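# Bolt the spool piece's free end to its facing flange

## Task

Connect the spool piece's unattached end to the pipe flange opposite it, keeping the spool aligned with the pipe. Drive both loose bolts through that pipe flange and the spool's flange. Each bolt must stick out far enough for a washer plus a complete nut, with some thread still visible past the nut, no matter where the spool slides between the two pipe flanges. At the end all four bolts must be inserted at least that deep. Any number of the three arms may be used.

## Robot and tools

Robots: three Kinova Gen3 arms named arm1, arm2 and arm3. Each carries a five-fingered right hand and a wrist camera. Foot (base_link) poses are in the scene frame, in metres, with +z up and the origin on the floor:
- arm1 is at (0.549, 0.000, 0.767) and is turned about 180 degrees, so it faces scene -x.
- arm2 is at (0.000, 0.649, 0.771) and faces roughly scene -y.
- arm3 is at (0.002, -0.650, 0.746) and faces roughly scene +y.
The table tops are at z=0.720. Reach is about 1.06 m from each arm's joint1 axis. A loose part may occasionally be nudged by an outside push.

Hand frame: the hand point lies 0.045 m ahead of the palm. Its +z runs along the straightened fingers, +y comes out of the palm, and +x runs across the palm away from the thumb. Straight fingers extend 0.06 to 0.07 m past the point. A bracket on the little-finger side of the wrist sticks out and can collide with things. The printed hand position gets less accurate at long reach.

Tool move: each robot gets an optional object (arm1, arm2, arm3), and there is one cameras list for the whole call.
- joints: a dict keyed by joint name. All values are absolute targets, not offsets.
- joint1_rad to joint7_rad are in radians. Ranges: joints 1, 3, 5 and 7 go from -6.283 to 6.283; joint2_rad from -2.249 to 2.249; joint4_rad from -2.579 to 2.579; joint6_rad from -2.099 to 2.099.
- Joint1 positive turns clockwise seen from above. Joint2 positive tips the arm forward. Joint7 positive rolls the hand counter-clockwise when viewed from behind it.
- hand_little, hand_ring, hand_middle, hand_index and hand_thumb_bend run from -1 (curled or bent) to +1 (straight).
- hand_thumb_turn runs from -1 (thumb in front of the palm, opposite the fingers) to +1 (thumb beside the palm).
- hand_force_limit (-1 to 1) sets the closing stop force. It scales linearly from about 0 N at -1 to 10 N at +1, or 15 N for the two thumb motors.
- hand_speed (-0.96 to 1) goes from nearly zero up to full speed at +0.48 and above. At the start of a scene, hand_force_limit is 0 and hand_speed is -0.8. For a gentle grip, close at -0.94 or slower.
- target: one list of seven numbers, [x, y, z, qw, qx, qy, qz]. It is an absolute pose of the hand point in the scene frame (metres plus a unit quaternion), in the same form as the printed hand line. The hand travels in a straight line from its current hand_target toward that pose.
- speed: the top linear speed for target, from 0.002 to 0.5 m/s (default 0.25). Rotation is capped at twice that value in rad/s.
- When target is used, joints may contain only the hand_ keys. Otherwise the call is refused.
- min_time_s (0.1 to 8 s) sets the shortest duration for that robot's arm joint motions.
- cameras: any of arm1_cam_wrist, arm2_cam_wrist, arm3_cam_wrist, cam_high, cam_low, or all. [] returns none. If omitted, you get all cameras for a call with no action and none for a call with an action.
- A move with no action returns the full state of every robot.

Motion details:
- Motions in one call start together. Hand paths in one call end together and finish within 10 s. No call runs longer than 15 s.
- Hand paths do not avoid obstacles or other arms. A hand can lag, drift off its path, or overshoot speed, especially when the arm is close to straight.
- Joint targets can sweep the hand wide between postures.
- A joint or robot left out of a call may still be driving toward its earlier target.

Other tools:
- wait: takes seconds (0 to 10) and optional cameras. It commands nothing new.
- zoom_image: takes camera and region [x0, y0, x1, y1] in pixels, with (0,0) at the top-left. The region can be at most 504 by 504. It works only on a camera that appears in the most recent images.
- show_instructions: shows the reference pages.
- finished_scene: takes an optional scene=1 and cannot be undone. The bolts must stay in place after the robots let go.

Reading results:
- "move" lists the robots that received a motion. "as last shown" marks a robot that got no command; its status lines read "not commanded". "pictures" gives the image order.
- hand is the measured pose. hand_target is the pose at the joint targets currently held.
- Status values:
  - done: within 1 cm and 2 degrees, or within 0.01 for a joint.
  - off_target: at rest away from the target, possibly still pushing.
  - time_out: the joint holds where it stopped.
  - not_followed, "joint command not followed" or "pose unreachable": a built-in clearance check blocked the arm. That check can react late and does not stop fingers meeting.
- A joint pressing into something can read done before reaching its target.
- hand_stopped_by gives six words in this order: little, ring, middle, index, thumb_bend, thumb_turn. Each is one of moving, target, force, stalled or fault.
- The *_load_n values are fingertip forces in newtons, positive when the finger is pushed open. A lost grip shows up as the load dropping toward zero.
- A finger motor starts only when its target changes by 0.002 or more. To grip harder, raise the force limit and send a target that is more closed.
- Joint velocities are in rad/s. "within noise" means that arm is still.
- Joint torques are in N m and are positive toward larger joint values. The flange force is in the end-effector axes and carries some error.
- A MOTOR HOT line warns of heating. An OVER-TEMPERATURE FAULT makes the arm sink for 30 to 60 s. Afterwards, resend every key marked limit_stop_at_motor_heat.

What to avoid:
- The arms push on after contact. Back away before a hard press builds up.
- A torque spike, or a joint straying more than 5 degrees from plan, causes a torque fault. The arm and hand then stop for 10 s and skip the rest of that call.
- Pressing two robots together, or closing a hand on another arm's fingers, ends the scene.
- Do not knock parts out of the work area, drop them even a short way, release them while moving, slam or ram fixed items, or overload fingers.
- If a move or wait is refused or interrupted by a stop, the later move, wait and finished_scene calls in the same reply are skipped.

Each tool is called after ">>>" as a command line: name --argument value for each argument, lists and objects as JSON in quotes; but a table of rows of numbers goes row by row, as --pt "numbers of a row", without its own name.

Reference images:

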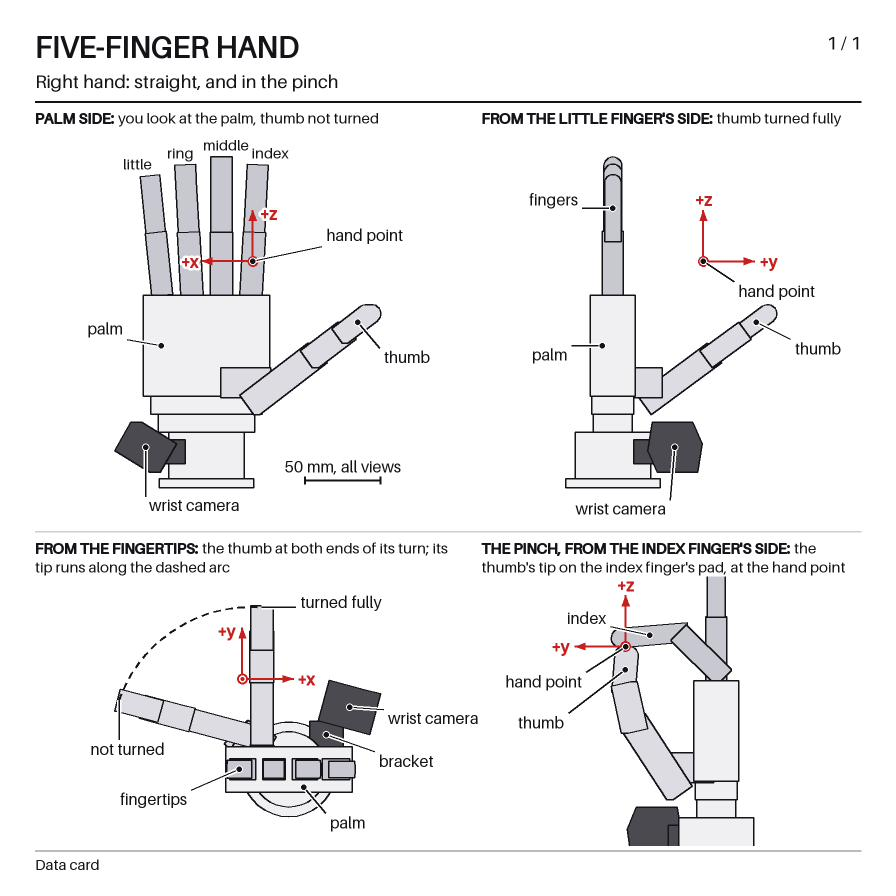

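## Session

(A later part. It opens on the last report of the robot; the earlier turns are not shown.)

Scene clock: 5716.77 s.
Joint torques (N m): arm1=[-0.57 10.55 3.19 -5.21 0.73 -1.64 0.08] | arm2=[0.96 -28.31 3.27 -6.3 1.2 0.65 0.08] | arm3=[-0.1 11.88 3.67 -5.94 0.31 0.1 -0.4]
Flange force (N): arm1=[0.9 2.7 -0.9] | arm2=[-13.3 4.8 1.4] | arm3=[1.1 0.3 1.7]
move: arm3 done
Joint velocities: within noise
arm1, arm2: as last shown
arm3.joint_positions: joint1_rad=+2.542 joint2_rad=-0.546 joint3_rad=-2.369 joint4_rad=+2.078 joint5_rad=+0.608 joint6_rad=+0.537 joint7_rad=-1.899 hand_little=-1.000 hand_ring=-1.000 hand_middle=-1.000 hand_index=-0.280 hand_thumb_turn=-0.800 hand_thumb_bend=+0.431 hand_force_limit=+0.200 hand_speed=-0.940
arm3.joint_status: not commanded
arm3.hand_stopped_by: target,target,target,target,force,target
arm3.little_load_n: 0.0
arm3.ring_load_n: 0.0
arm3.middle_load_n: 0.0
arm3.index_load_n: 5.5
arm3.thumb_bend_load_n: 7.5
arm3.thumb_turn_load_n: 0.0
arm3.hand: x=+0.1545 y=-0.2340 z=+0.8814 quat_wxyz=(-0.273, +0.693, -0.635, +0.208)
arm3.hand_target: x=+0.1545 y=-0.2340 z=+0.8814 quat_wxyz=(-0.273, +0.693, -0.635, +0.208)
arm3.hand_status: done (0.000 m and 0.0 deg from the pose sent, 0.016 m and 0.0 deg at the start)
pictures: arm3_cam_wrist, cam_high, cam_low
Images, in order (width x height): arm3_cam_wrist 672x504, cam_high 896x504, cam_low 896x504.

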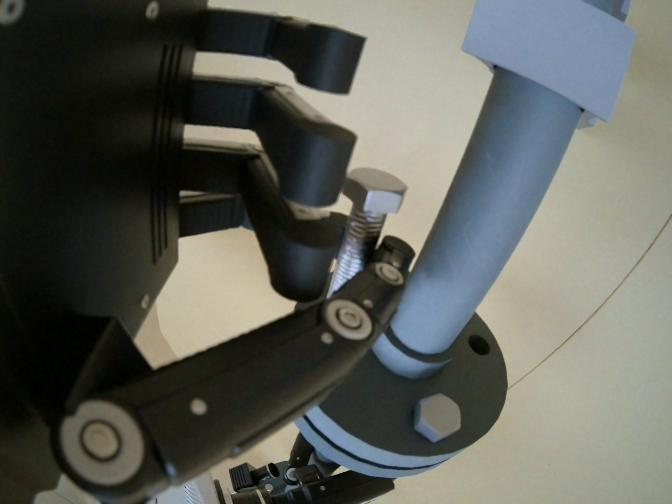

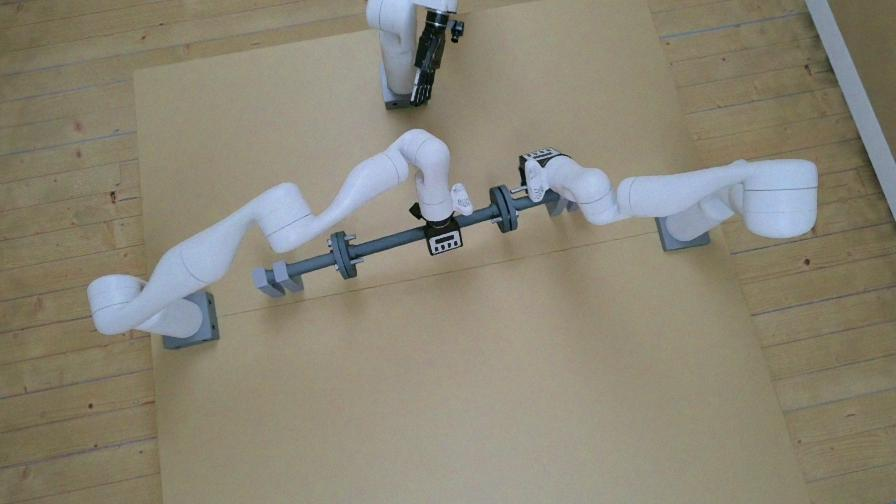

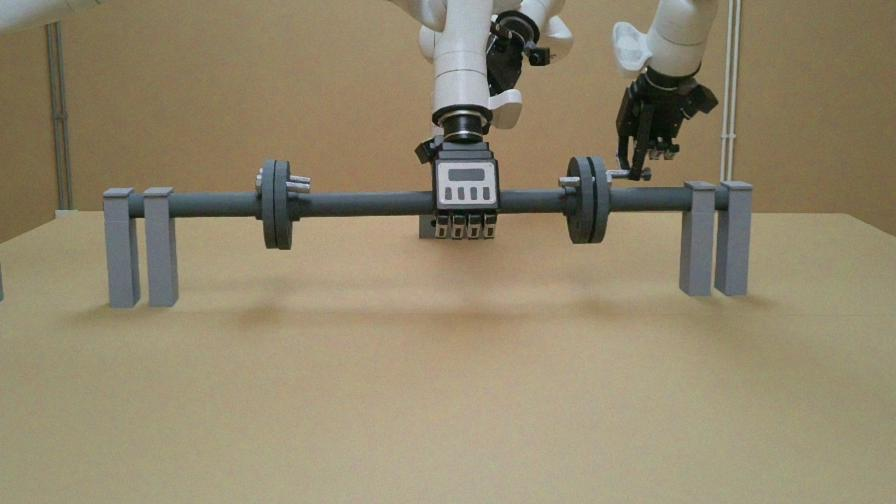

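>>> move --arm3 '{"target":[0.1538,-0.2275,0.8814,0.2726,-0.6925,0.6345,-0.2083],"speed":0.01}' --cameras '["cam_low","cam_high"]'

>>> zoom_image --camera "cam_high" --region '[485, 175, 535, 225]'

>>> zoom_image --camera "cam_low" --region '[590, 155, 640, 195]'

Scene clock: 5772.47 s.
Joint torques (N m): arm1=[-0.45 10.64 3.18 -5.22 0.78 -1.59 0.1] | arm2=[0.91 -28.32 3.21 -6.32 1.18 0.62 0.12] | arm3=[-0.26 12.21 3.72 -5.97 0.38 0.02 -0.44]
Flange force (N): arm1=[1.3 2.4 -0.8] | arm2=[-13.2 4.8 1.5] | arm3=[0.5 -0.1 1.8]
move: arm3 done
Joint velocities: within noise
arm1, arm2: as last shown
arm1.thumb_turn_load_n: -0.5
arm2.little_load_n: 4.5
arm3.joint_positions: joint1_rad=+2.552 joint2_rad=-0.554 joint3_rad=-2.381 joint4_rad=+2.058 joint5_rad=+0.598 joint6_rad=+0.547 joint7_rad=-1.891 hand_little=-1.000 hand_ring=-1.000 hand_middle=-1.000 hand_index=-0.280 hand_thumb_turn=-0.800 hand_thumb_bend=+0.431 hand_force_limit=+0.200 hand_speed=-0.940
arm3.joint_status: not commanded
arm3.hand_stopped_by: target,target,target,target,force,target
arm3.little_load_n: 0.0
arm3.ring_load_n: 0.0
arm3.middle_load_n: 0.0
arm3.index_load_n: 5.5
arm3.thumb_bend_load_n: 7.5
arm3.thumb_turn_load_n: 0.0
arm3.hand: x=+0.1538 y=-0.2275 z=+0.8814 quat_wxyz=(-0.273, +0.693, -0.635, +0.208)
arm3.hand_target: x=+0.1538 y=-0.2275 z=+0.8814 quat_wxyz=(-0.273, +0.693, -0.635, +0.208)
arm3.hand_status: done (0.000 m and 0.0 deg from the pose sent, 0.007 m and 0.0 deg at the start)
pictures: cam_high, cam_low
Images, in order (width x height): cam_high 896x504, cam_low 896x504.

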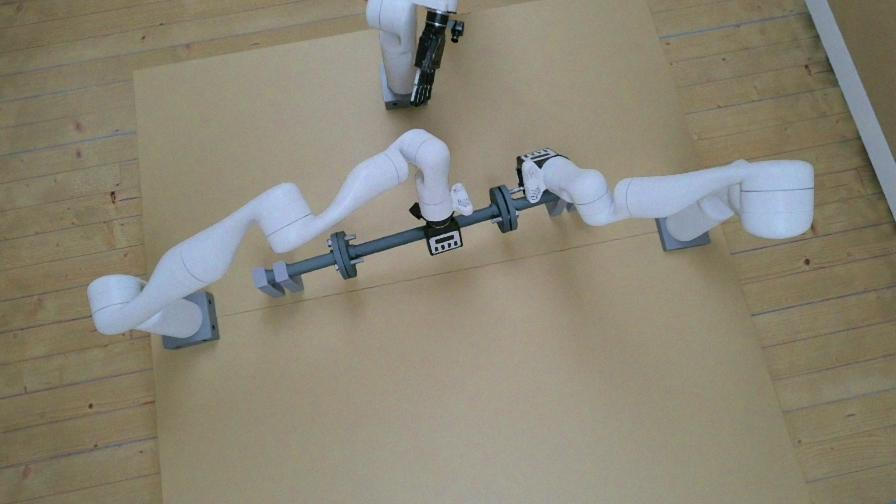

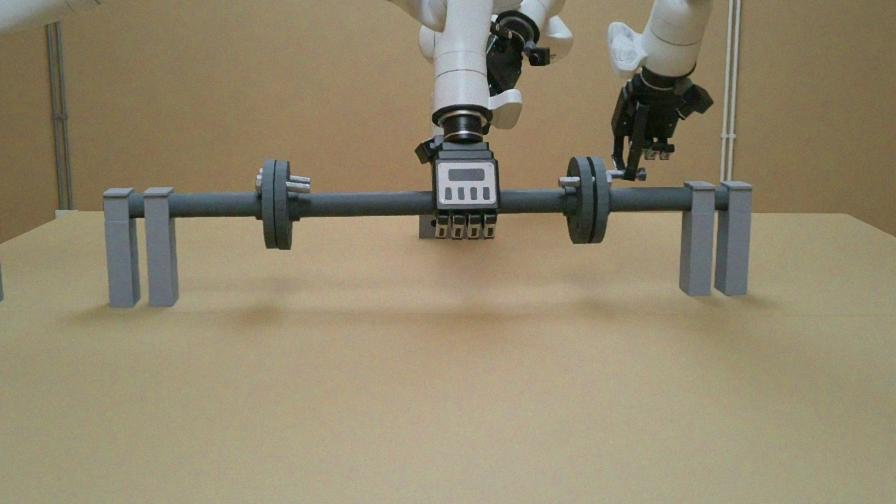

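Scaled by 10.080 from the camera's image (finer frame: 1280x720).

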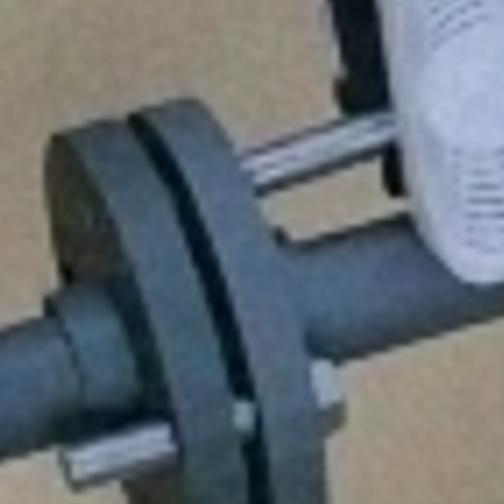

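Scaled by 10.080 from the camera's image (finer frame: 1280x720).

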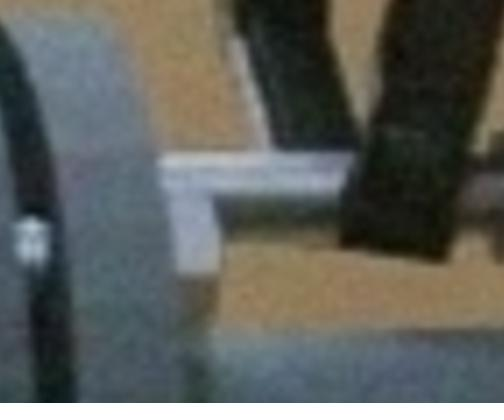

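>>> move --arm3 '{"target":[0.1534,-0.2240,0.8814,0.2726,-0.6925,0.6345,-0.2083],"speed":0.01}'

>>> move --arm3 '{"target":[0.1532,-0.2220,0.8814,0.2726,-0.6925,0.6345,-0.2083],"speed":0.01}' --cameras '["cam_low","cam_high"]'

>>> zoom_image --camera "cam_high" --region '[485, 175, 535, 225]'

>>> zoom_image --camera "cam_low" --region '[590, 155, 640, 195]'

Scene clock: 5788.57 s.
Joint torques (N m): arm1=[-0.54 10.59 3.22 -5.18 0.73 -1.6 0.1] | arm2=[0.94 -28.26 3.26 -6.31 1.2 0.65 0.1] | arm3=[-1.37 12.96 2.86 -8.81 0.23 -1.51 -0.69]
Flange force (N): arm1=[1.0 2.7 -0.9] | arm2=[-13.1 4.8 1.4] | arm3=[5.9 -0.6 1.8]
move: arm3 done
Joint velocities: within noise
arm1.joint_positions: joint1_rad=+0.423 joint2_rad=-1.565 joint3_rad=-0.821 joint4_rad=+2.575 joint5_rad=-0.517 joint6_rad=+1.131 joint7_rad=-2.295 hand_little=+1.000 hand_ring=+1.000 hand_middle=+1.000 hand_index=+1.000 hand_thumb_turn=+1.000 hand_thumb_bend=+1.000 hand_force_limit=-0.600 hand_speed=-0.800
arm1.joint_status: not commanded
arm1.hand_stopped_by: target,target,target,target,target,target
arm1.little_load_n: 0.0
arm1.ring_load_n: 0.0
arm1.middle_load_n: 0.0
arm1.index_load_n: 0.0
arm1.thumb_bend_load_n: 0.0
arm1.thumb_turn_load_n: 0.0
arm1.hand: x=+0.3706 y=-0.0774 z=+1.0093 quat_wxyz=(-0.054, +0.840, -0.327, -0.430)
arm1.hand_target: x=+0.3706 y=-0.0774 z=+1.0093 quat_wxyz=(-0.054, +0.840, -0.327, -0.430)
arm1.hand_status: not commanded
arm2: as last shown
arm2.little_load_n: 4.0
arm3.joint_positions: joint1_rad=+2.558 joint2_rad=-0.558 joint3_rad=-2.387 joint4_rad=+2.047 joint5_rad=+0.593 joint6_rad=+0.553 joint7_rad=-1.886 hand_little=-1.000 hand_ring=-1.000 hand_middle=-1.000 hand_index=-0.280 hand_thumb_turn=-0.800 hand_thumb_bend=+0.431 hand_force_limit=+0.200 hand_speed=-0.940
arm3.joint_status: not commanded
arm3.hand_stopped_by: target,target,target,target,force,target
arm3.little_load_n: 0.5
arm3.ring_load_n: 0.0
arm3.middle_load_n: 0.5
arm3.index_load_n: 5.0
arm3.thumb_bend_load_n: 7.0
arm3.thumb_turn_load_n: 0.0
arm3.hand: x=+0.1534 y=-0.2240 z=+0.8814 quat_wxyz=(-0.273, +0.693, -0.635, +0.208)
arm3.hand_target: x=+0.1534 y=-0.2240 z=+0.8814 quat_wxyz=(-0.273, +0.693, -0.635, +0.208)
arm3.hand_status: done (0.000 m and 0.0 deg from the pose sent, 0.004 m and 0.0 deg at the start)
pictures: none

Scene clock: 5789.53 s.
Joint torques (N m): arm1=[-0.6 10.61 3.36 -5.13 0.74 -1.61 0.15] | arm2=[0.91 -28.29 3.28 -6.34 1.2 0.65 0.07] | arm3=[-1.31 13.1 2.83 -8.84 0.18 -1.56 -0.71]
Flange force (N): arm1=[1.6 3.2 -0.7] | arm2=[-13.0 4.7 1.5] | arm3=[6.0 -0.4 1.6]
move: arm3 done
Joint velocities: within noise
arm1, arm2: as last shown
arm1.thumb_bend_load_n: -0.5
arm3.joint_positions: joint1_rad=+2.561 joint2_rad=-0.561 joint3_rad=-2.391 joint4_rad=+2.041 joint5_rad=+0.590 joint6_rad=+0.556 joint7_rad=-1.884 hand_little=-1.000 hand_ring=-1.000 hand_middle=-1.000 hand_index=-0.280 hand_thumb_turn=-0.800 hand_thumb_bend=+0.431 hand_force_limit=+0.200 hand_speed=-0.940
arm3.joint_status: not commanded
arm3.hand_stopped_by: target,target,target,target,force,target
arm3.little_load_n: 0.0
arm3.ring_load_n: 0.0
arm3.middle_load_n: 0.0
arm3.index_load_n: 5.0
arm3.thumb_bend_load_n: 7.0
arm3.thumb_turn_load_n: 0.0
arm3.hand: x=+0.1532 y=-0.2220 z=+0.8814 quat_wxyz=(-0.273, +0.693, -0.635, +0.208)
arm3.hand_target: x=+0.1532 y=-0.2220 z=+0.8814 quat_wxyz=(-0.273, +0.693, -0.635, +0.208)
arm3.hand_status: done (0.000 m and 0.0 deg from the pose sent, 0.002 m and 0.0 deg at the start)
pictures: cam_high, cam_low
Images, in order (width x height): cam_high 896x504, cam_low 896x504.

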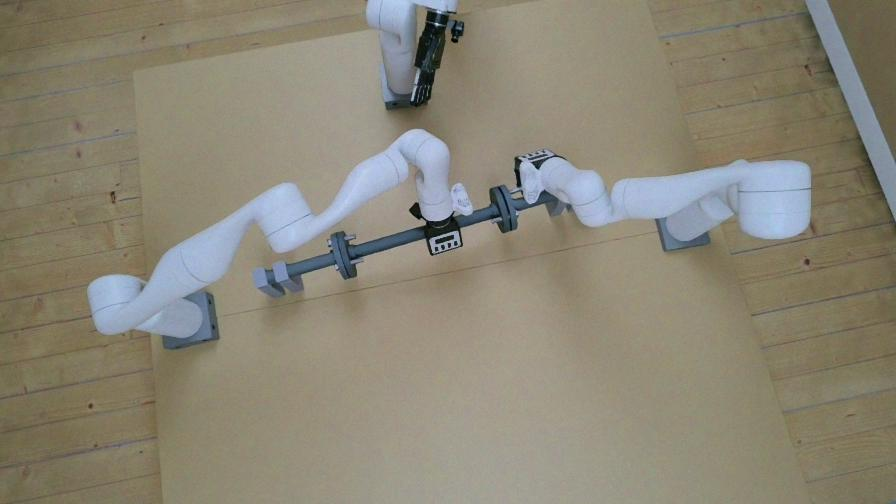

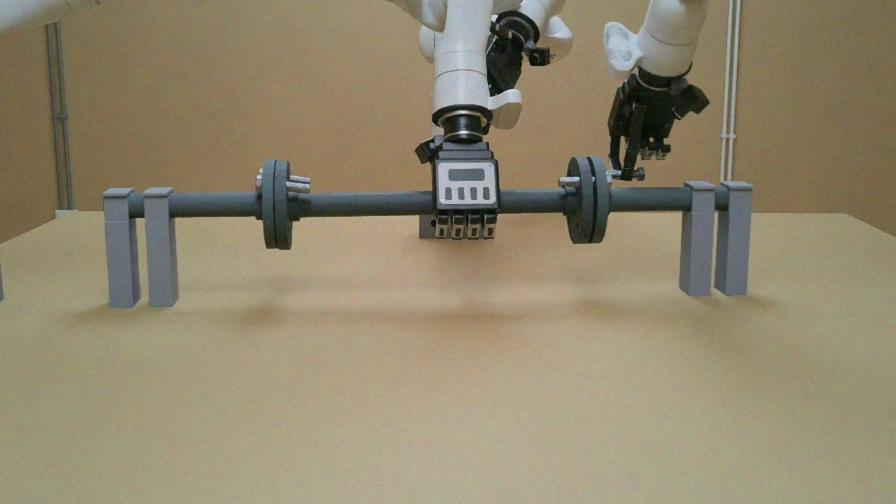

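Scaled by 10.080 from the camera's image (finer frame: 1280x720).

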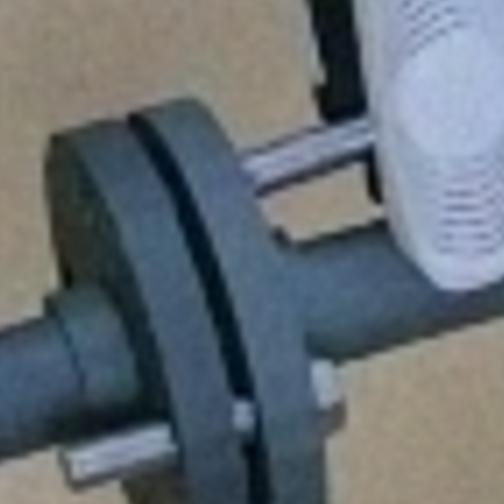

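Scaled by 10.080 from the camera's image (finer frame: 1280x720).

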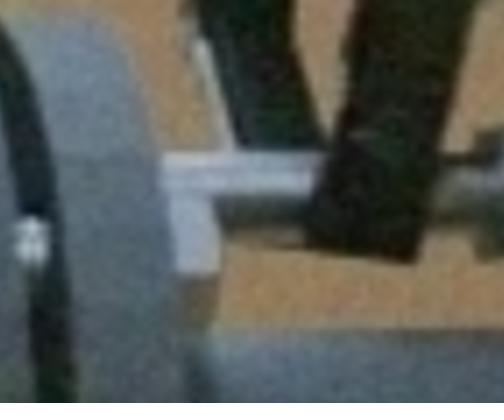

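>>> move --arm3 '{"target":[0.1536,-0.2255,0.8806,0.2726,-0.6925,0.6345,-0.2083],"speed":0.02}'

>>> move --arm3 '{"target":[0.1530,-0.2210,0.8806,0.2726,-0.6925,0.6345,-0.2083],"speed":0.01}'

Scene clock: 5842.17 s.
Joint torques (N m): arm1=[-0.47 10.65 3.34 -5.14 0.79 -1.63 0.16] | arm2=[0.91 -28.34 3.25 -6.28 1.18 0.63 0.1] | arm3=[-0.19 12.34 3.76 -5.98 0.35 0.06 -0.4]
Flange force (N): arm1=[2.0 2.9 -0.9] | arm2=[-13.6 4.8 1.5] | arm3=[0.8 0.3 1.9]
move: arm3 done
Joint velocities: within noise
arm1, arm2: as last shown
arm1.thumb_bend_load_n: 0.0
arm3.joint_positions: joint1_rad=+2.556 joint2_rad=-0.559 joint3_rad=-2.385 joint4_rad=+2.053 joint5_rad=+0.595 joint6_rad=+0.548 joint7_rad=-1.889 hand_little=-1.000 hand_ring=-1.000 hand_middle=-1.000 hand_index=-0.280 hand_thumb_turn=-0.800 hand_thumb_bend=+0.431 hand_force_limit=+0.200 hand_speed=-0.940
arm3.joint_status: not commanded
arm3.hand_stopped_by: target,target,target,target,force,target
arm3.little_load_n: 0.0
arm3.ring_load_n: 0.5
arm3.middle_load_n: 0.0
arm3.index_load_n: 5.5
arm3.thumb_bend_load_n: 7.5
arm3.thumb_turn_load_n: 0.0
arm3.hand: x=+0.1536 y=-0.2255 z=+0.8806 quat_wxyz=(-0.273, +0.693, -0.635, +0.208)
arm3.hand_target: x=+0.1536 y=-0.2255 z=+0.8806 quat_wxyz=(-0.273, +0.693, -0.635, +0.208)
arm3.hand_status: done (0.000 m and 0.0 deg from the pose sent, 0.004 m and 0.0 deg at the start)
pictures: none

Scene clock: 5843.13 s.
Joint torques (N m): arm1=[-0.48 10.59 3.23 -5.11 0.74 -1.6 0.12] | arm2=[0.92 -28.35 3.29 -6.28 1.2 0.65 0.08] | arm3=[-1.58 13.25 2.66 -9.01 0.15 -1.63 -0.7]
Flange force (N): arm1=[1.3 2.7 -1.1] | arm2=[-13.6 4.8 1.5] | arm3=[6.4 -0.7 2.2]
move: arm3 done
Joint velocities: within noise
arm1: as last shown
arm1.little_load_n: -0.5
arm1.thumb_turn_load_n: -0.5
arm2.joint_positions: joint1_rad=-0.116 joint2_rad=+1.187 joint3_rad=-0.394 joint4_rad=+0.776 joint5_rad=+0.832 joint6_rad=+1.426 joint7_rad=-2.025 hand_little=-0.892 hand_ring=-0.814 hand_middle=-0.812 hand_index=-0.829 hand_thumb_turn=-1.000 hand_thumb_bend=+1.000 hand_force_limit=-0.100 hand_speed=-0.940
arm2.joint_status: not commanded
arm2.hand_stopped_by: force,force,force,force,target,target
arm2.little_load_n: 4.0
arm2.ring_load_n: 0.0
arm2.middle_load_n: 0.0
arm2.index_load_n: 0.0
arm2.thumb_bend_load_n: 0.0
arm2.thumb_turn_load_n: 0.0
arm2.hand: x=+0.0829 y=-0.0460 z=+0.7954 quat_wxyz=(+0.159, -0.649, -0.723, +0.177)
arm2.hand_target: x=+0.0829 y=-0.0460 z=+0.7954 quat_wxyz=(+0.159, -0.649, -0.723, +0.177)
arm2.hand_status: not commanded
arm3.joint_positions: joint1_rad=+2.562 joint2_rad=-0.564 joint3_rad=-2.393 joint4_rad=+2.039 joint5_rad=+0.589 joint6_rad=+0.555 joint7_rad=-1.884 hand_little=-1.000 hand_ring=-1.000 hand_middle=-1.000 hand_index=-0.280 hand_thumb_turn=-0.800 hand_thumb_bend=+0.431 hand_force_limit=+0.200 hand_speed=-0.940
arm3.joint_status: not commanded
arm3.hand_stopped_by: target,target,target,target,force,target
arm3.little_load_n: 0.0
arm3.ring_load_n: 0.0
arm3.middle_load_n: 0.0
arm3.index_load_n: 5.0
arm3.thumb_bend_load_n: 7.0
arm3.thumb_turn_load_n: 0.0
arm3.hand: x=+0.1530 y=-0.2210 z=+0.8806 quat_wxyz=(-0.273, +0.693, -0.635, +0.208)
arm3.hand_target: x=+0.1530 y=-0.2210 z=+0.8806 quat_wxyz=(-0.273, +0.693, -0.635, +0.208)
arm3.hand_status: done (0.000 m and 0.0 deg from the pose sent, 0.005 m and 0.0 deg at the start)
pictures: none

>>> move --arm3 '{"target":[0.1532,-0.2230,0.8806,0.2726,-0.6925,0.6345,-0.2083],"speed":0.02}' --cameras '["cam_low","cam_high","arm3_cam_wrist"]'

>>> zoom_image --camera "cam_low" --region '[600, 165, 624, 189]'

>>> zoom_image --camera "cam_high" --region '[500, 180, 530, 210]'

>>> zoom_image --camera "cam_high" --region '[510, 190, 540, 220]'

>>> zoom_image --camera "cam_low" --region '[560, 150, 610, 200]'

>>> zoom_image --camera "cam_low" --region '[560, 195, 610, 245]'

Scene clock: 5912.03 s.
Joint torques (N m): arm1=[-0.58 10.63 3.25 -5.23 0.77 -1.57 0.14] | arm2=[0.9 -28.31 3.27 -6.26 1.19 0.65 0.1] | arm3=[-0.14 12.42 3.71 -6 0.36 0.06 -0.38]
Flange force (N): arm1=[1.3 2.9 -0.5] | arm2=[-13.6 4.8 1.4] | arm3=[1.0 0.3 1.7]
move: arm3 done
Joint velocities: within noise
arm1, arm2: as last shown
arm1.little_load_n: 0.0
arm1.thumb_turn_load_n: 0.0
arm3.joint_positions: joint1_rad=+2.559 joint2_rad=-0.562 joint3_rad=-2.389 joint4_rad=+2.045 joint5_rad=+0.592 joint6_rad=+0.552 joint7_rad=-1.887 hand_little=-1.000 hand_ring=-1.000 hand_middle=-1.000 hand_index=-0.280 hand_thumb_turn=-0.800 hand_thumb_bend=+0.431 hand_force_limit=+0.200 hand_speed=-0.940
arm3.joint_status: not commanded
arm3.hand_stopped_by: target,target,target,target,force,target
arm3.little_load_n: 0.0
arm3.ring_load_n: 0.0
arm3.middle_load_n: 0.0
arm3.index_load_n: 5.0
arm3.thumb_bend_load_n: 7.0
arm3.thumb_turn_load_n: 0.0
arm3.hand: x=+0.1532 y=-0.2230 z=+0.8806 quat_wxyz=(-0.273, +0.693, -0.635, +0.208)
arm3.hand_target: x=+0.1532 y=-0.2230 z=+0.8806 quat_wxyz=(-0.273, +0.693, -0.635, +0.208)
arm3.hand_status: done (0.000 m and 0.0 deg from the pose sent, 0.002 m and 0.0 deg at the start)
pictures: arm3_cam_wrist, cam_high, cam_low
Images, in order (width x height): arm3_cam_wrist 672x504, cam_high 896x504, cam_low 896x504.

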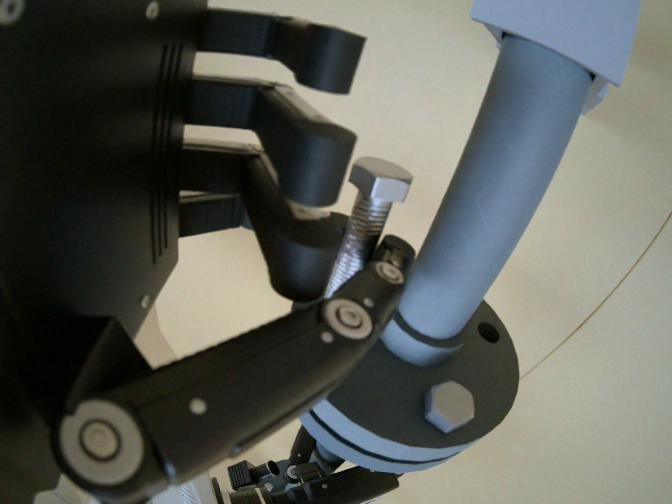

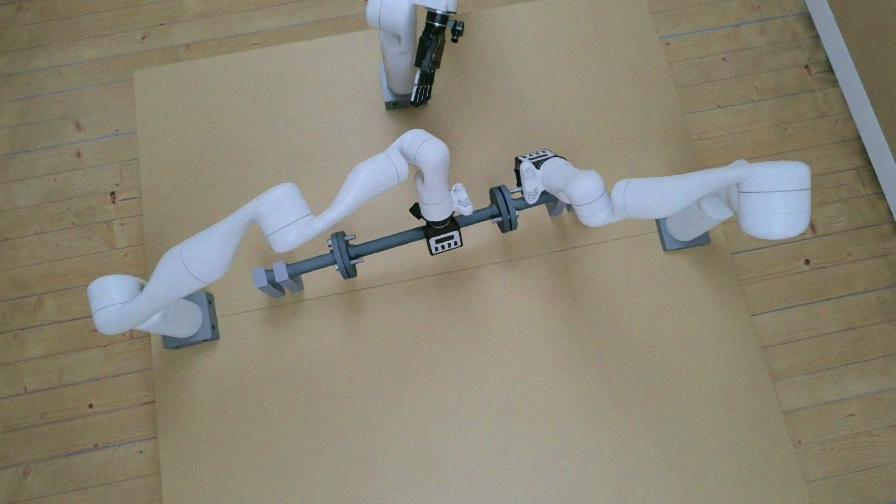

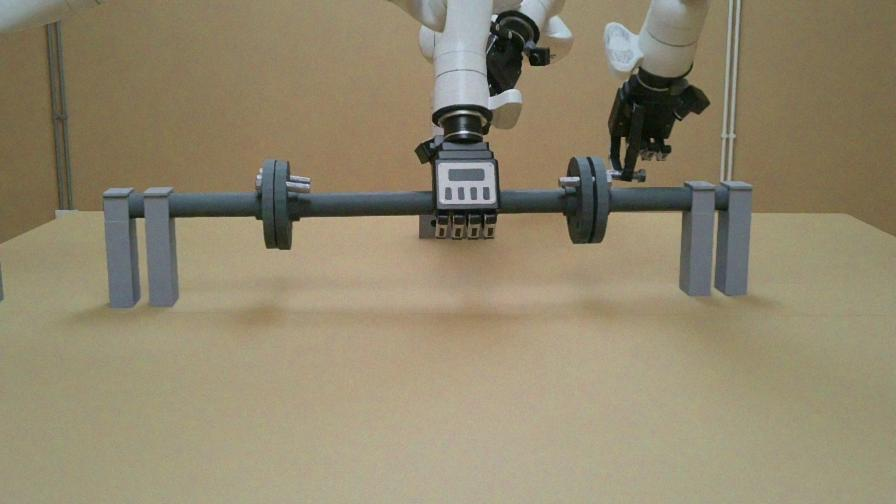

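Scaled by 21.000 from the camera's image (finer frame: 1280x720).

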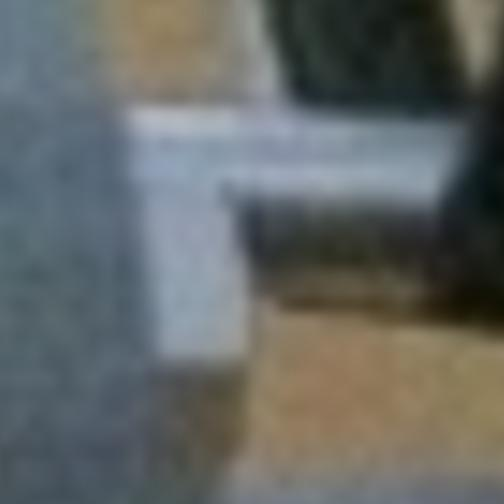

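Scaled by 16.800 from the camera's image (finer frame: 1280x720).

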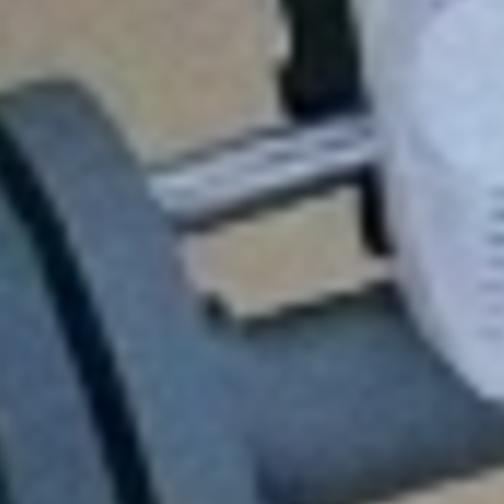

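Scaled by 16.800 from the camera's image (finer frame: 1280x720).

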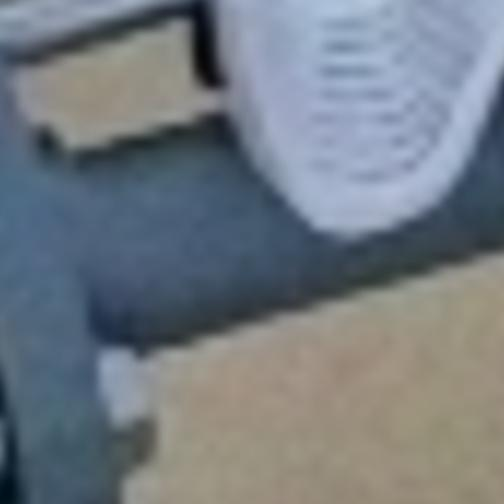

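Scaled by 10.080 from the camera's image (finer frame: 1280x720).

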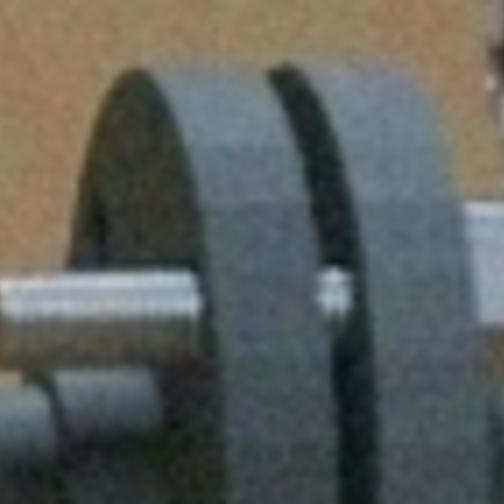

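Scaled by 10.080 from the camera's image (finer frame: 1280x720).

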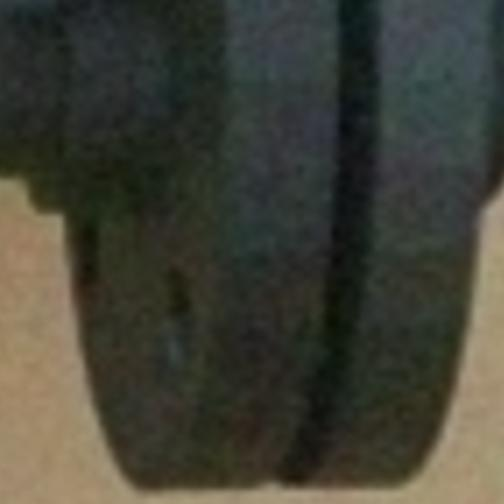

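>>> move --arm3 '{"target":[0.1532,-0.2230,0.8793,0.2726,-0.6925,0.6345,-0.2083],"speed":0.02}'

>>> move --arm3 '{"target":[0.1530,-0.2205,0.8793,0.2726,-0.6925,0.6345,-0.2083],"speed":0.01}'

Scene clock: 5995.53 s.
Joint torques (N m): arm1=[-0.54 10.65 3.28 -5.21 0.7 -1.56 0.09] | arm2=[0.93 -28.32 3.24 -6.31 1.24 0.64 0.11] | arm3=[-0.21 12.4 3.75 -5.94 0.39 0.06 -0.42]
Flange force (N): arm1=[1.2 2.7 -0.6] | arm2=[-13.3 4.9 1.5] | arm3=[0.7 0.0 1.7]
move: arm3 done
Joint velocities: within noise
arm1, arm2: as last shown
arm2.thumb_bend_load_n: 0.5
arm2.thumb_turn_load_n: 0.5
arm3.joint_positions: joint1_rad=+2.559 joint2_rad=-0.565 joint3_rad=-2.389 joint4_rad=+2.047 joint5_rad=+0.592 joint6_rad=+0.548 joint7_rad=-1.889 hand_little=-1.000 hand_ring=-1.000 hand_middle=-1.000 hand_index=-0.280 hand_thumb_turn=-0.800 hand_thumb_bend=+0.431 hand_force_limit=+0.200 hand_speed=-0.940
arm3.joint_status: not commanded
arm3.hand_stopped_by: target,target,target,target,force,target
arm3.little_load_n: 0.0
arm3.ring_load_n: 0.0
arm3.middle_load_n: 0.0
arm3.index_load_n: 5.0
arm3.thumb_bend_load_n: 7.5
arm3.thumb_turn_load_n: 0.0
arm3.hand: x=+0.1532 y=-0.2230 z=+0.8793 quat_wxyz=(-0.273, +0.693, -0.635, +0.208)
arm3.hand_target: x=+0.1532 y=-0.2230 z=+0.8793 quat_wxyz=(-0.273, +0.693, -0.635, +0.208)
arm3.hand_status: done (0.000 m and 0.0 deg from the pose sent, 0.001 m and 0.0 deg at the start)
pictures: none

Scene clock: 5996.50 s.
Joint torques (N m): arm1=[-0.48 10.63 3.16 -5.24 0.78 -1.66 0.08] | arm2=[0.93 -28.29 3.31 -6.33 1.2 0.64 0.08] | arm3=[-1.48 13.41 2.74 -9.09 0.21 -1.66 -0.76]
Flange force (N): arm1=[1.4 2.4 -1.0] | arm2=[-13.1 4.8 1.4] | arm3=[6.4 -0.4 2.2]
move: arm3 done
Joint velocities: within noise
arm1, arm2: as last shown
arm2.little_load_n: 4.5
arm2.middle_load_n: 0.5
arm2.thumb_bend_load_n: 0.0
arm2.thumb_turn_load_n: 0.0
arm3.joint_positions: joint1_rad=+2.563 joint2_rad=-0.568 joint3_rad=-2.394 joint4_rad=+2.039 joint5_rad=+0.588 joint6_rad=+0.552 joint7_rad=-1.886 hand_little=-1.000 hand_ring=-1.000 hand_middle=-1.000 hand_index=-0.280 hand_thumb_turn=-0.800 hand_thumb_bend=+0.431 hand_force_limit=+0.200 hand_speed=-0.940
arm3.joint_status: not commanded
arm3.hand_stopped_by: target,target,target,target,force,target
arm3.little_load_n: 0.0
arm3.ring_load_n: 0.0
arm3.middle_load_n: 0.0
arm3.index_load_n: 5.0
arm3.thumb_bend_load_n: 7.0
arm3.thumb_turn_load_n: 0.0
arm3.hand: x=+0.1530 y=-0.2205 z=+0.8793 quat_wxyz=(-0.273, +0.693, -0.635, +0.208)
arm3.hand_target: x=+0.1530 y=-0.2205 z=+0.8793 quat_wxyz=(-0.273, +0.693, -0.635, +0.208)
arm3.hand_status: done (0.000 m and 0.0 deg from the pose sent, 0.003 m and 0.0 deg at the start)
pictures: none

>>> move --arm3 '{"target":[0.1520,-0.2208,0.8793,0.2726,-0.6925,0.6345,-0.2083],"speed":0.005}'

>>> move --arm3 '{"target":[0.1510,-0.2209,0.8793,0.2726,-0.6925,0.6345,-0.2083],"speed":0.005}'

>>> move --arm3 '{"target":[0.1520,-0.2208,0.8805,0.2726,-0.6925,0.6345,-0.2083],"speed":0.005}'

>>> move --arm3 '{"target":[0.1540,-0.2206,0.8805,0.2726,-0.6925,0.6345,-0.2083],"speed":0.005}'

>>> move --arm3 '{"target":[0.1540,-0.2206,0.8793,0.2726,-0.6925,0.6345,-0.2083],"speed":0.005}'

Scene clock: 6011.20 s.
Joint torques (N m): arm1=[-0.54 10.72 3.29 -5.19 0.77 -1.59 0.15] | arm2=[0.94 -28.27 3.25 -6.3 1.2 0.64 0.07] | arm3=[-1.22 13.06 2.96 -8.17 0.24 -1.19 -0.59]
Flange force (N): arm1=[1.9 2.8 -0.7] | arm2=[-13.3 4.8 1.4] | arm3=[4.8 -0.5 2.0]
move: arm3 done
Joint velocities: within noise
arm1, arm2: as last shown
arm1.thumb_bend_load_n: -0.5
arm2.little_load_n: 4.0
arm3.joint_positions: joint1_rad=+2.560 joint2_rad=-0.567 joint3_rad=-2.393 joint4_rad=+2.040 joint5_rad=+0.588 joint6_rad=+0.553 joint7_rad=-1.888 hand_little=-1.000 hand_ring=-1.000 hand_middle=-1.000 hand_index=-0.280 hand_thumb_turn=-0.800 hand_thumb_bend=+0.431 hand_force_limit=+0.200 hand_speed=-0.940
arm3.joint_status: not commanded
arm3.hand_stopped_by: target,target,target,target,force,target
arm3.little_load_n: 0.0
arm3.ring_load_n: 0.0
arm3.middle_load_n: 0.0
arm3.index_load_n: 5.5
arm3.thumb_bend_load_n: 7.0
arm3.thumb_turn_load_n: 0.0
arm3.hand: x=+0.1520 y=-0.2208 z=+0.8793 quat_wxyz=(-0.273, +0.693, -0.635, +0.208)
arm3.hand_target: x=+0.1520 y=-0.2208 z=+0.8793 quat_wxyz=(-0.273, +0.693, -0.635, +0.208)
arm3.hand_status: done (0.000 m and 0.0 deg from the pose sent, 0.001 m and 0.0 deg at the start)
pictures: none

Scene clock: 6012.17 s.
Joint torques (N m): arm1=[-0.48 10.55 3.2 -5.14 0.81 -1.58 0.12] | arm2=[0.92 -28.31 3.31 -6.26 1.19 0.63 0.07] | arm3=[-1.6 13.23 2.7 -8.61 0.21 -1.43 -0.63]
Flange force (N): arm1=[1.1 2.8 -0.8] | arm2=[-13.7 4.8 1.4] | arm3=[5.5 -0.8 2.6]
move: arm3 done
Joint velocities: within noise
arm1.joint_positions: joint1_rad=+0.423 joint2_rad=-1.565 joint3_rad=-0.821 joint4_rad=+2.575 joint5_rad=-0.517 joint6_rad=+1.131 joint7_rad=-2.295 hand_little=+1.000 hand_ring=+1.000 hand_middle=+1.000 hand_index=+1.000 hand_thumb_turn=+1.000 hand_thumb_bend=+1.000 hand_force_limit=-0.600 hand_speed=-0.800
arm1.joint_status: not commanded
arm1.hand_stopped_by: target,target,target,target,target,target
arm1.little_load_n: 0.0
arm1.ring_load_n: 0.0
arm1.middle_load_n: 0.0
arm1.index_load_n: 0.0
arm1.thumb_bend_load_n: -0.5
arm1.thumb_turn_load_n: 0.0
arm1.hand: x=+0.3706 y=-0.0774 z=+1.0093 quat_wxyz=(-0.054, +0.840, -0.327, -0.430)
arm1.hand_target: x=+0.3706 y=-0.0774 z=+1.0093 quat_wxyz=(-0.054, +0.840, -0.327, -0.430)
arm1.hand_status: not commanded
arm2: as last shown
arm2.little_load_n: 4.5
arm2.middle_load_n: 0.0
arm3.joint_positions: joint1_rad=+2.557 joint2_rad=-0.567 joint3_rad=-2.393 joint4_rad=+2.040 joint5_rad=+0.587 joint6_rad=+0.555 joint7_rad=-1.889 hand_little=-1.000 hand_ring=-1.000 hand_middle=-1.000 hand_index=-0.280 hand_thumb_turn=-0.800 hand_thumb_bend=+0.431 hand_force_limit=+0.200 hand_speed=-0.940
arm3.joint_status: not commanded
arm3.hand_stopped_by: target,target,target,target,force,target
arm3.little_load_n: 0.0
arm3.ring_load_n: 0.0
arm3.middle_load_n: 0.0
arm3.index_load_n: 6.0
arm3.thumb_bend_load_n: 7.5
arm3.thumb_turn_load_n: 0.0
arm3.hand: x=+0.1510 y=-0.2209 z=+0.8793 quat_wxyz=(-0.273, +0.693, -0.635, +0.208)
arm3.hand_target: x=+0.1510 y=-0.2209 z=+0.8793 quat_wxyz=(-0.273, +0.693, -0.635, +0.208)
arm3.hand_status: done (0.000 m and 0.0 deg from the pose sent, 0.001 m and 0.0 deg at the start)
pictures: none

Scene clock: 6013.13 s.
Joint torques (N m): arm1=[-0.54 10.6 3.24 -5.13 0.73 -1.57 0.07] | arm2=[0.89 -28.31 3.23 -6.32 1.19 0.66 0.06] | arm3=[-1.27 13.1 2.97 -8.06 0.26 -1.15 -0.62]
Flange force (N): arm1=[1.1 2.9 -0.8] | arm2=[-13.2 4.7 1.5] | arm3=[4.2 -0.6 2.3]
move: arm3 done
Joint velocities: within noise
arm1, arm2: as last shown
arm3.joint_positions: joint1_rad=+2.560 joint2_rad=-0.564 joint3_rad=-2.393 joint4_rad=+2.038 joint5_rad=+0.588 joint6_rad=+0.557 joint7_rad=-1.885 hand_little=-1.000 hand_ring=-1.000 hand_middle=-1.000 hand_index=-0.279 hand_thumb_turn=-0.800 hand_thumb_bend=+0.431 hand_force_limit=+0.200 hand_speed=-0.940
arm3.joint_status: not commanded
arm3.hand_stopped_by: target,target,target,target,force,target
arm3.little_load_n: 0.0
arm3.ring_load_n: 0.0
arm3.middle_load_n: 0.0
arm3.index_load_n: 5.5
arm3.thumb_bend_load_n: 7.5
arm3.thumb_turn_load_n: 0.0
arm3.hand: x=+0.1520 y=-0.2208 z=+0.8805 quat_wxyz=(-0.273, +0.693, -0.635, +0.208)
arm3.hand_target: x=+0.1520 y=-0.2208 z=+0.8805 quat_wxyz=(-0.273, +0.693, -0.635, +0.208)
arm3.hand_status: done (0.000 m and 0.0 deg from the pose sent, 0.002 m and 0.0 deg at the start)
pictures: none

Scene clock: 6014.10 s.
Joint torques (N m): arm1=[-0.57 10.65 3.21 -5.13 0.81 -1.59 0.11] | arm2=[0.87 -28.34 3.29 -6.33 1.23 0.64 0.12] | arm3=[-0.21 12.47 3.8 -5.98 0.35 0.02 -0.39]
Flange force (N): arm1=[1.5 3.0 -0.7] | arm2=[-13.0 4.8 1.6] | arm3=[0.7 0.0 1.7]
move: arm3 done
Joint velocities: within noise
arm1, arm2: as last shown
arm1.thumb_bend_load_n: 0.0
arm2.little_load_n: 4.0
arm3.joint_positions: joint1_rad=+2.565 joint2_rad=-0.565 joint3_rad=-2.393 joint4_rad=+2.038 joint5_rad=+0.589 joint6_rad=+0.554 joint7_rad=-1.882 hand_little=-1.000 hand_ring=-1.000 hand_middle=-1.000 hand_index=-0.279 hand_thumb_turn=-0.800 hand_thumb_bend=+0.431 hand_force_limit=+0.200 hand_speed=-0.940
arm3.joint_status: not commanded
arm3.hand_stopped_by: target,target,target,target,force,target
arm3.little_load_n: 0.0
arm3.ring_load_n: 0.0
arm3.middle_load_n: 0.0
arm3.index_load_n: 5.5
arm3.thumb_bend_load_n: 7.5
arm3.thumb_turn_load_n: 0.0
arm3.hand: x=+0.1540 y=-0.2206 z=+0.8805 quat_wxyz=(-0.273, +0.693, -0.635, +0.208)
arm3.hand_target: x=+0.1540 y=-0.2206 z=+0.8805 quat_wxyz=(-0.273, +0.693, -0.635, +0.208)
arm3.hand_status: done (0.000 m and 0.0 deg from the pose sent, 0.002 m and 0.0 deg at the start)
pictures: none

Scene clock: 6015.07 s.
Joint torques (N m): arm1=[-0.53 10.56 3.31 -5.16 0.75 -1.59 0.14] | arm2=[0.89 -28.38 3.28 -6.3 1.21 0.66 0.09] | arm3=[-0.19 12.52 3.78 -5.97 0.35 0.04 -0.38]
Flange force (N): arm1=[1.3 3.0 -0.7] | arm2=[-13.4 4.8 1.6] | arm3=[0.8 0.1 1.7]
move: arm3 done
Joint velocities: within noise
arm1: as last shown
arm2.joint_positions: joint1_rad=-0.116 joint2_rad=+1.187 joint3_rad=-0.394 joint4_rad=+0.776 joint5_rad=+0.832 joint6_rad=+1.426 joint7_rad=-2.025 hand_little=-0.892 hand_ring=-0.814 hand_middle=-0.812 hand_index=-0.829 hand_thumb_turn=-1.000 hand_thumb_bend=+1.000 hand_force_limit=-0.100 hand_speed=-0.940
arm2.joint_status: not commanded
arm2.hand_stopped_by: force,force,force,force,target,target
arm2.little_load_n: 4.0
arm2.ring_load_n: 0.0
arm2.middle_load_n: 0.0
arm2.index_load_n: 0.0
arm2.thumb_bend_load_n: 0.0
arm2.thumb_turn_load_n: 0.0
arm2.hand: x=+0.0829 y=-0.0460 z=+0.7954 quat_wxyz=(+0.159, -0.649, -0.723, +0.177)
arm2.hand_target: x=+0.0829 y=-0.0460 z=+0.7954 quat_wxyz=(+0.159, -0.649, -0.723, +0.177)
arm2.hand_status: not commanded
arm3.joint_positions: joint1_rad=+2.566 joint2_rad=-0.568 joint3_rad=-2.393 joint4_rad=+2.039 joint5_rad=+0.589 joint6_rad=+0.550 joint7_rad=-1.884 hand_little=-1.000 hand_ring=-1.000 hand_middle=-1.000 hand_index=-0.279 hand_thumb_turn=-0.800 hand_thumb_bend=+0.431 hand_force_limit=+0.200 hand_speed=-0.940
arm3.joint_status: not commanded
arm3.hand_stopped_by: target,target,target,target,force,target
arm3.little_load_n: 0.0
arm3.ring_load_n: 0.5
arm3.middle_load_n: 0.0
arm3.index_load_n: 5.0
arm3.thumb_bend_load_n: 7.5
arm3.thumb_turn_load_n: 0.0
arm3.hand: x=+0.1540 y=-0.2206 z=+0.8793 quat_wxyz=(-0.273, +0.693, -0.635, +0.208)
arm3.hand_target: x=+0.1540 y=-0.2206 z=+0.8793 quat_wxyz=(-0.273, +0.693, -0.635, +0.208)
arm3.hand_status: done (0.000 m and 0.0 deg from the pose sent, 0.001 m and 0.0 deg at the start)
pictures: none

>>> move --arm3 '{"target":[0.1543,-0.2195,0.8800,0.2726,-0.6925,0.6345,-0.2083],"speed":0.008}'

Scene clock: 6022.60 s.
Joint torques (N m): arm1=[-0.47 10.67 3.25 -5.28 0.78 -1.63 0.11] | arm2=[0.89 -28.33 3.27 -6.32 1.21 0.66 0.07] | arm3=[-0.12 12.56 3.8 -5.99 0.38 0.04 -0.36]
Flange force (N): arm1=[1.7 2.4 -0.7] | arm2=[-13.2 4.7 1.5] | arm3=[0.9 0.3 1.6]
move: arm3 done
Joint velocities: within noise
arm1, arm2: as last shown
arm2.little_load_n: 4.5
arm3.joint_positions: joint1_rad=+2.568 joint2_rad=-0.567 joint3_rad=-2.395 joint4_rad=+2.035 joint5_rad=+0.587 joint6_rad=+0.553 joint7_rad=-1.881 hand_little=-1.000 hand_ring=-1.000 hand_middle=-1.000 hand_index=-0.279 hand_thumb_turn=-0.800 hand_thumb_bend=+0.431 hand_force_limit=+0.200 hand_speed=-0.940
arm3.joint_status: not commanded
arm3.hand_stopped_by: target,target,target,target,force,target
arm3.little_load_n: 0.0
arm3.ring_load_n: 0.0
arm3.middle_load_n: 0.0
arm3.index_load_n: 5.5
arm3.thumb_bend_load_n: 7.5
arm3.thumb_turn_load_n: 0.0
arm3.hand: x=+0.1543 y=-0.2195 z=+0.8800 quat_wxyz=(-0.273, +0.693, -0.635, +0.208)
arm3.hand_target: x=+0.1543 y=-0.2195 z=+0.8800 quat_wxyz=(-0.273, +0.693, -0.635, +0.208)
arm3.hand_status: done (0.000 m and 0.0 deg from the pose sent, 0.001 m and 0.0 deg at the start)
pictures: none

>>> move --arm3 '{"target":[0.1547,-0.2175,0.8799,0.2726,-0.6925,0.6345,-0.2083],"speed":0.008}'

>>> move --arm3 '{"target":[0.1544,-0.2145,0.8799,0.2726,-0.6925,0.6345,-0.2083],"speed":0.008}' --cameras '["cam_low","cam_high","arm3_cam_wrist"]'

>>> zoom_image --camera "cam_low" --region '[590, 155, 640, 195]'

>>> zoom_image --camera "cam_high" --region '[485, 175, 535, 225]'

Scene clock: 6033.47 s.
Joint torques (N m): arm1=[-0.61 10.62 3.22 -5.21 0.71 -1.55 0.09] | arm2=[0.93 -28.37 3.26 -6.32 1.22 0.62 0.08] | arm3=[-0.11 12.68 3.81 -6.08 0.39 0.04 -0.43]
Flange force (N): arm1=[0.9 2.8 -0.5] | arm2=[-13.4 4.8 1.5] | arm3=[1.0 0.3 1.7]
move: arm3 done
Joint velocities: within noise
arm1, arm2: as last shown
arm3.joint_positions: joint1_rad=+2.573 joint2_rad=-0.570 joint3_rad=-2.399 joint4_rad=+2.029 joint5_rad=+0.585 joint6_rad=+0.555 joint7_rad=-1.878 hand_little=-1.000 hand_ring=-1.000 hand_middle=-1.000 hand_index=-0.279 hand_thumb_turn=-0.800 hand_thumb_bend=+0.431 hand_force_limit=+0.200 hand_speed=-0.940
arm3.joint_status: not commanded
arm3.hand_stopped_by: target,target,target,target,force,target
arm3.little_load_n: 0.0
arm3.ring_load_n: 0.5
arm3.middle_load_n: 0.0
arm3.index_load_n: 5.5
arm3.thumb_bend_load_n: 7.5
arm3.thumb_turn_load_n: 0.0
arm3.hand: x=+0.1547 y=-0.2175 z=+0.8799 quat_wxyz=(-0.273, +0.693, -0.635, +0.208)
arm3.hand_target: x=+0.1547 y=-0.2175 z=+0.8799 quat_wxyz=(-0.273, +0.693, -0.635, +0.208)
arm3.hand_status: done (0.000 m and 0.0 deg from the pose sent, 0.002 m and 0.0 deg at the start)
pictures: none

Scene clock: 6034.43 s.
Joint torques (N m): arm1=[-0.54 10.54 3.25 -5.2 0.73 -1.6 0.14] | arm2=[0.92 -28.34 3.25 -6.3 1.21 0.65 0.1] | arm3=[-0.19 12.78 3.85 -6.03 0.38 0.02 -0.42]
Flange force (N): arm1=[1.0 2.8 -0.7] | arm2=[-13.4 4.8 1.5] | arm3=[0.7 0.1 1.7]
move: arm3 done
Joint velocities: within noise
arm1, arm2: as last shown
arm1.little_load_n: -0.5
arm2.little_load_n: 4.0
arm3.joint_positions: joint1_rad=+2.577 joint2_rad=-0.574 joint3_rad=-2.404 joint4_rad=+2.019 joint5_rad=+0.581 joint6_rad=+0.560 joint7_rad=-1.874 hand_little=-1.000 hand_ring=-1.000 hand_middle=-1.000 hand_index=-0.279 hand_thumb_turn=-0.800 hand_thumb_bend=+0.431 hand_force_limit=+0.200 hand_speed=-0.940
arm3.joint_status: not commanded
arm3.hand_stopped_by: target,target,target,target,force,target
arm3.little_load_n: 0.0
arm3.ring_load_n: 0.0
arm3.middle_load_n: 0.0
arm3.index_load_n: 5.0
arm3.thumb_bend_load_n: 7.5
arm3.thumb_turn_load_n: 0.0
arm3.hand: x=+0.1544 y=-0.2145 z=+0.8799 quat_wxyz=(-0.273, +0.693, -0.635, +0.208)
arm3.hand_target: x=+0.1544 y=-0.2145 z=+0.8799 quat_wxyz=(-0.273, +0.693, -0.635, +0.208)
arm3.hand_status: done (0.000 m and 0.0 deg from the pose sent, 0.003 m and 0.0 deg at the start)
pictures: arm3_cam_wrist, cam_high, cam_low
Images, in order (width x height): arm3_cam_wrist 672x504, cam_high 896x504, cam_low 896x504.

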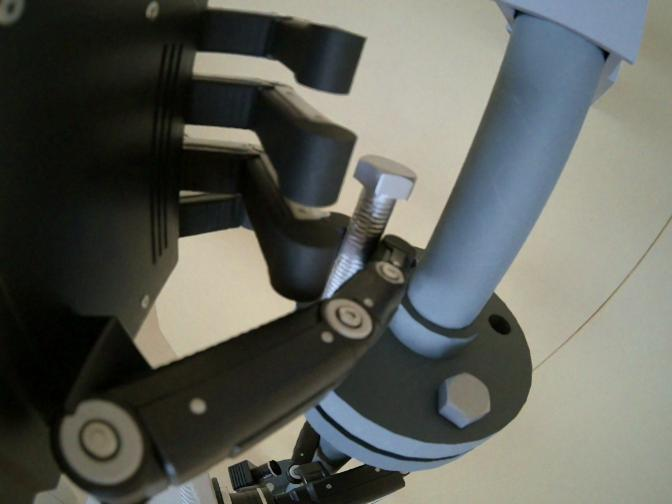

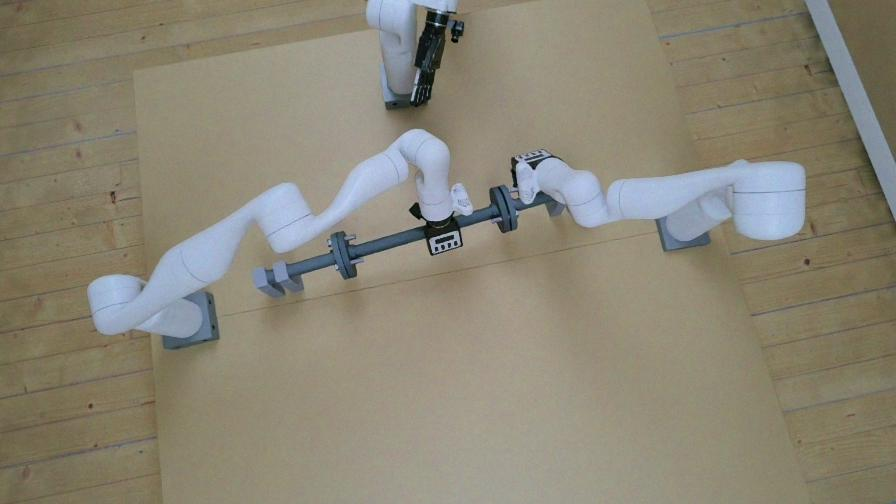

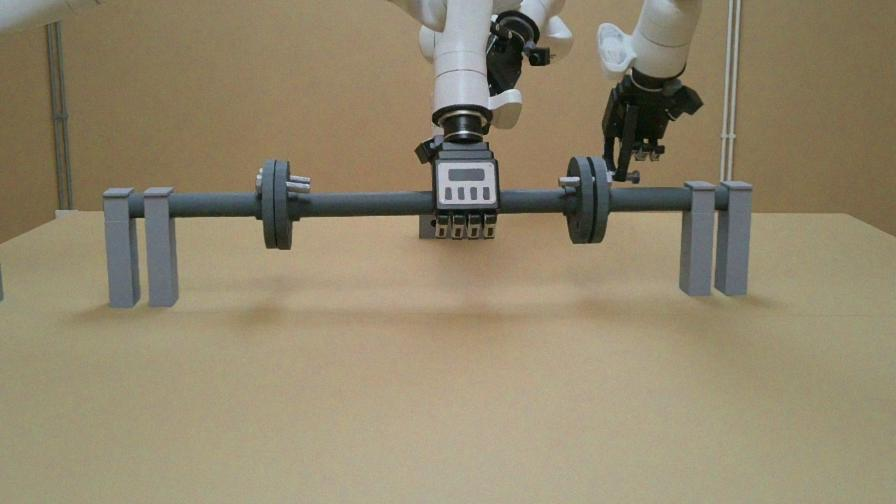

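Scaled by 10.080 from the camera's image (finer frame: 1280x720).

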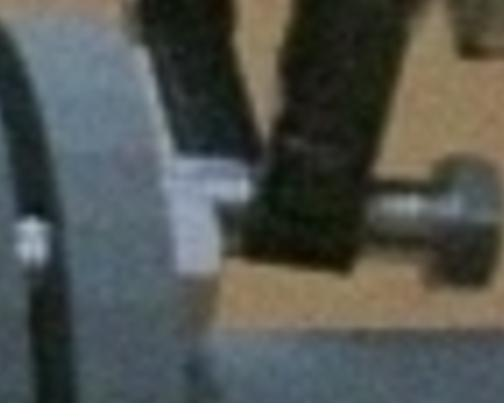

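Scaled by 10.080 from the camera's image (finer frame: 1280x720).

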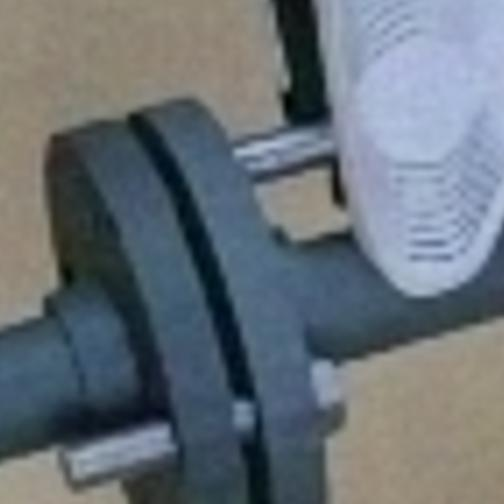

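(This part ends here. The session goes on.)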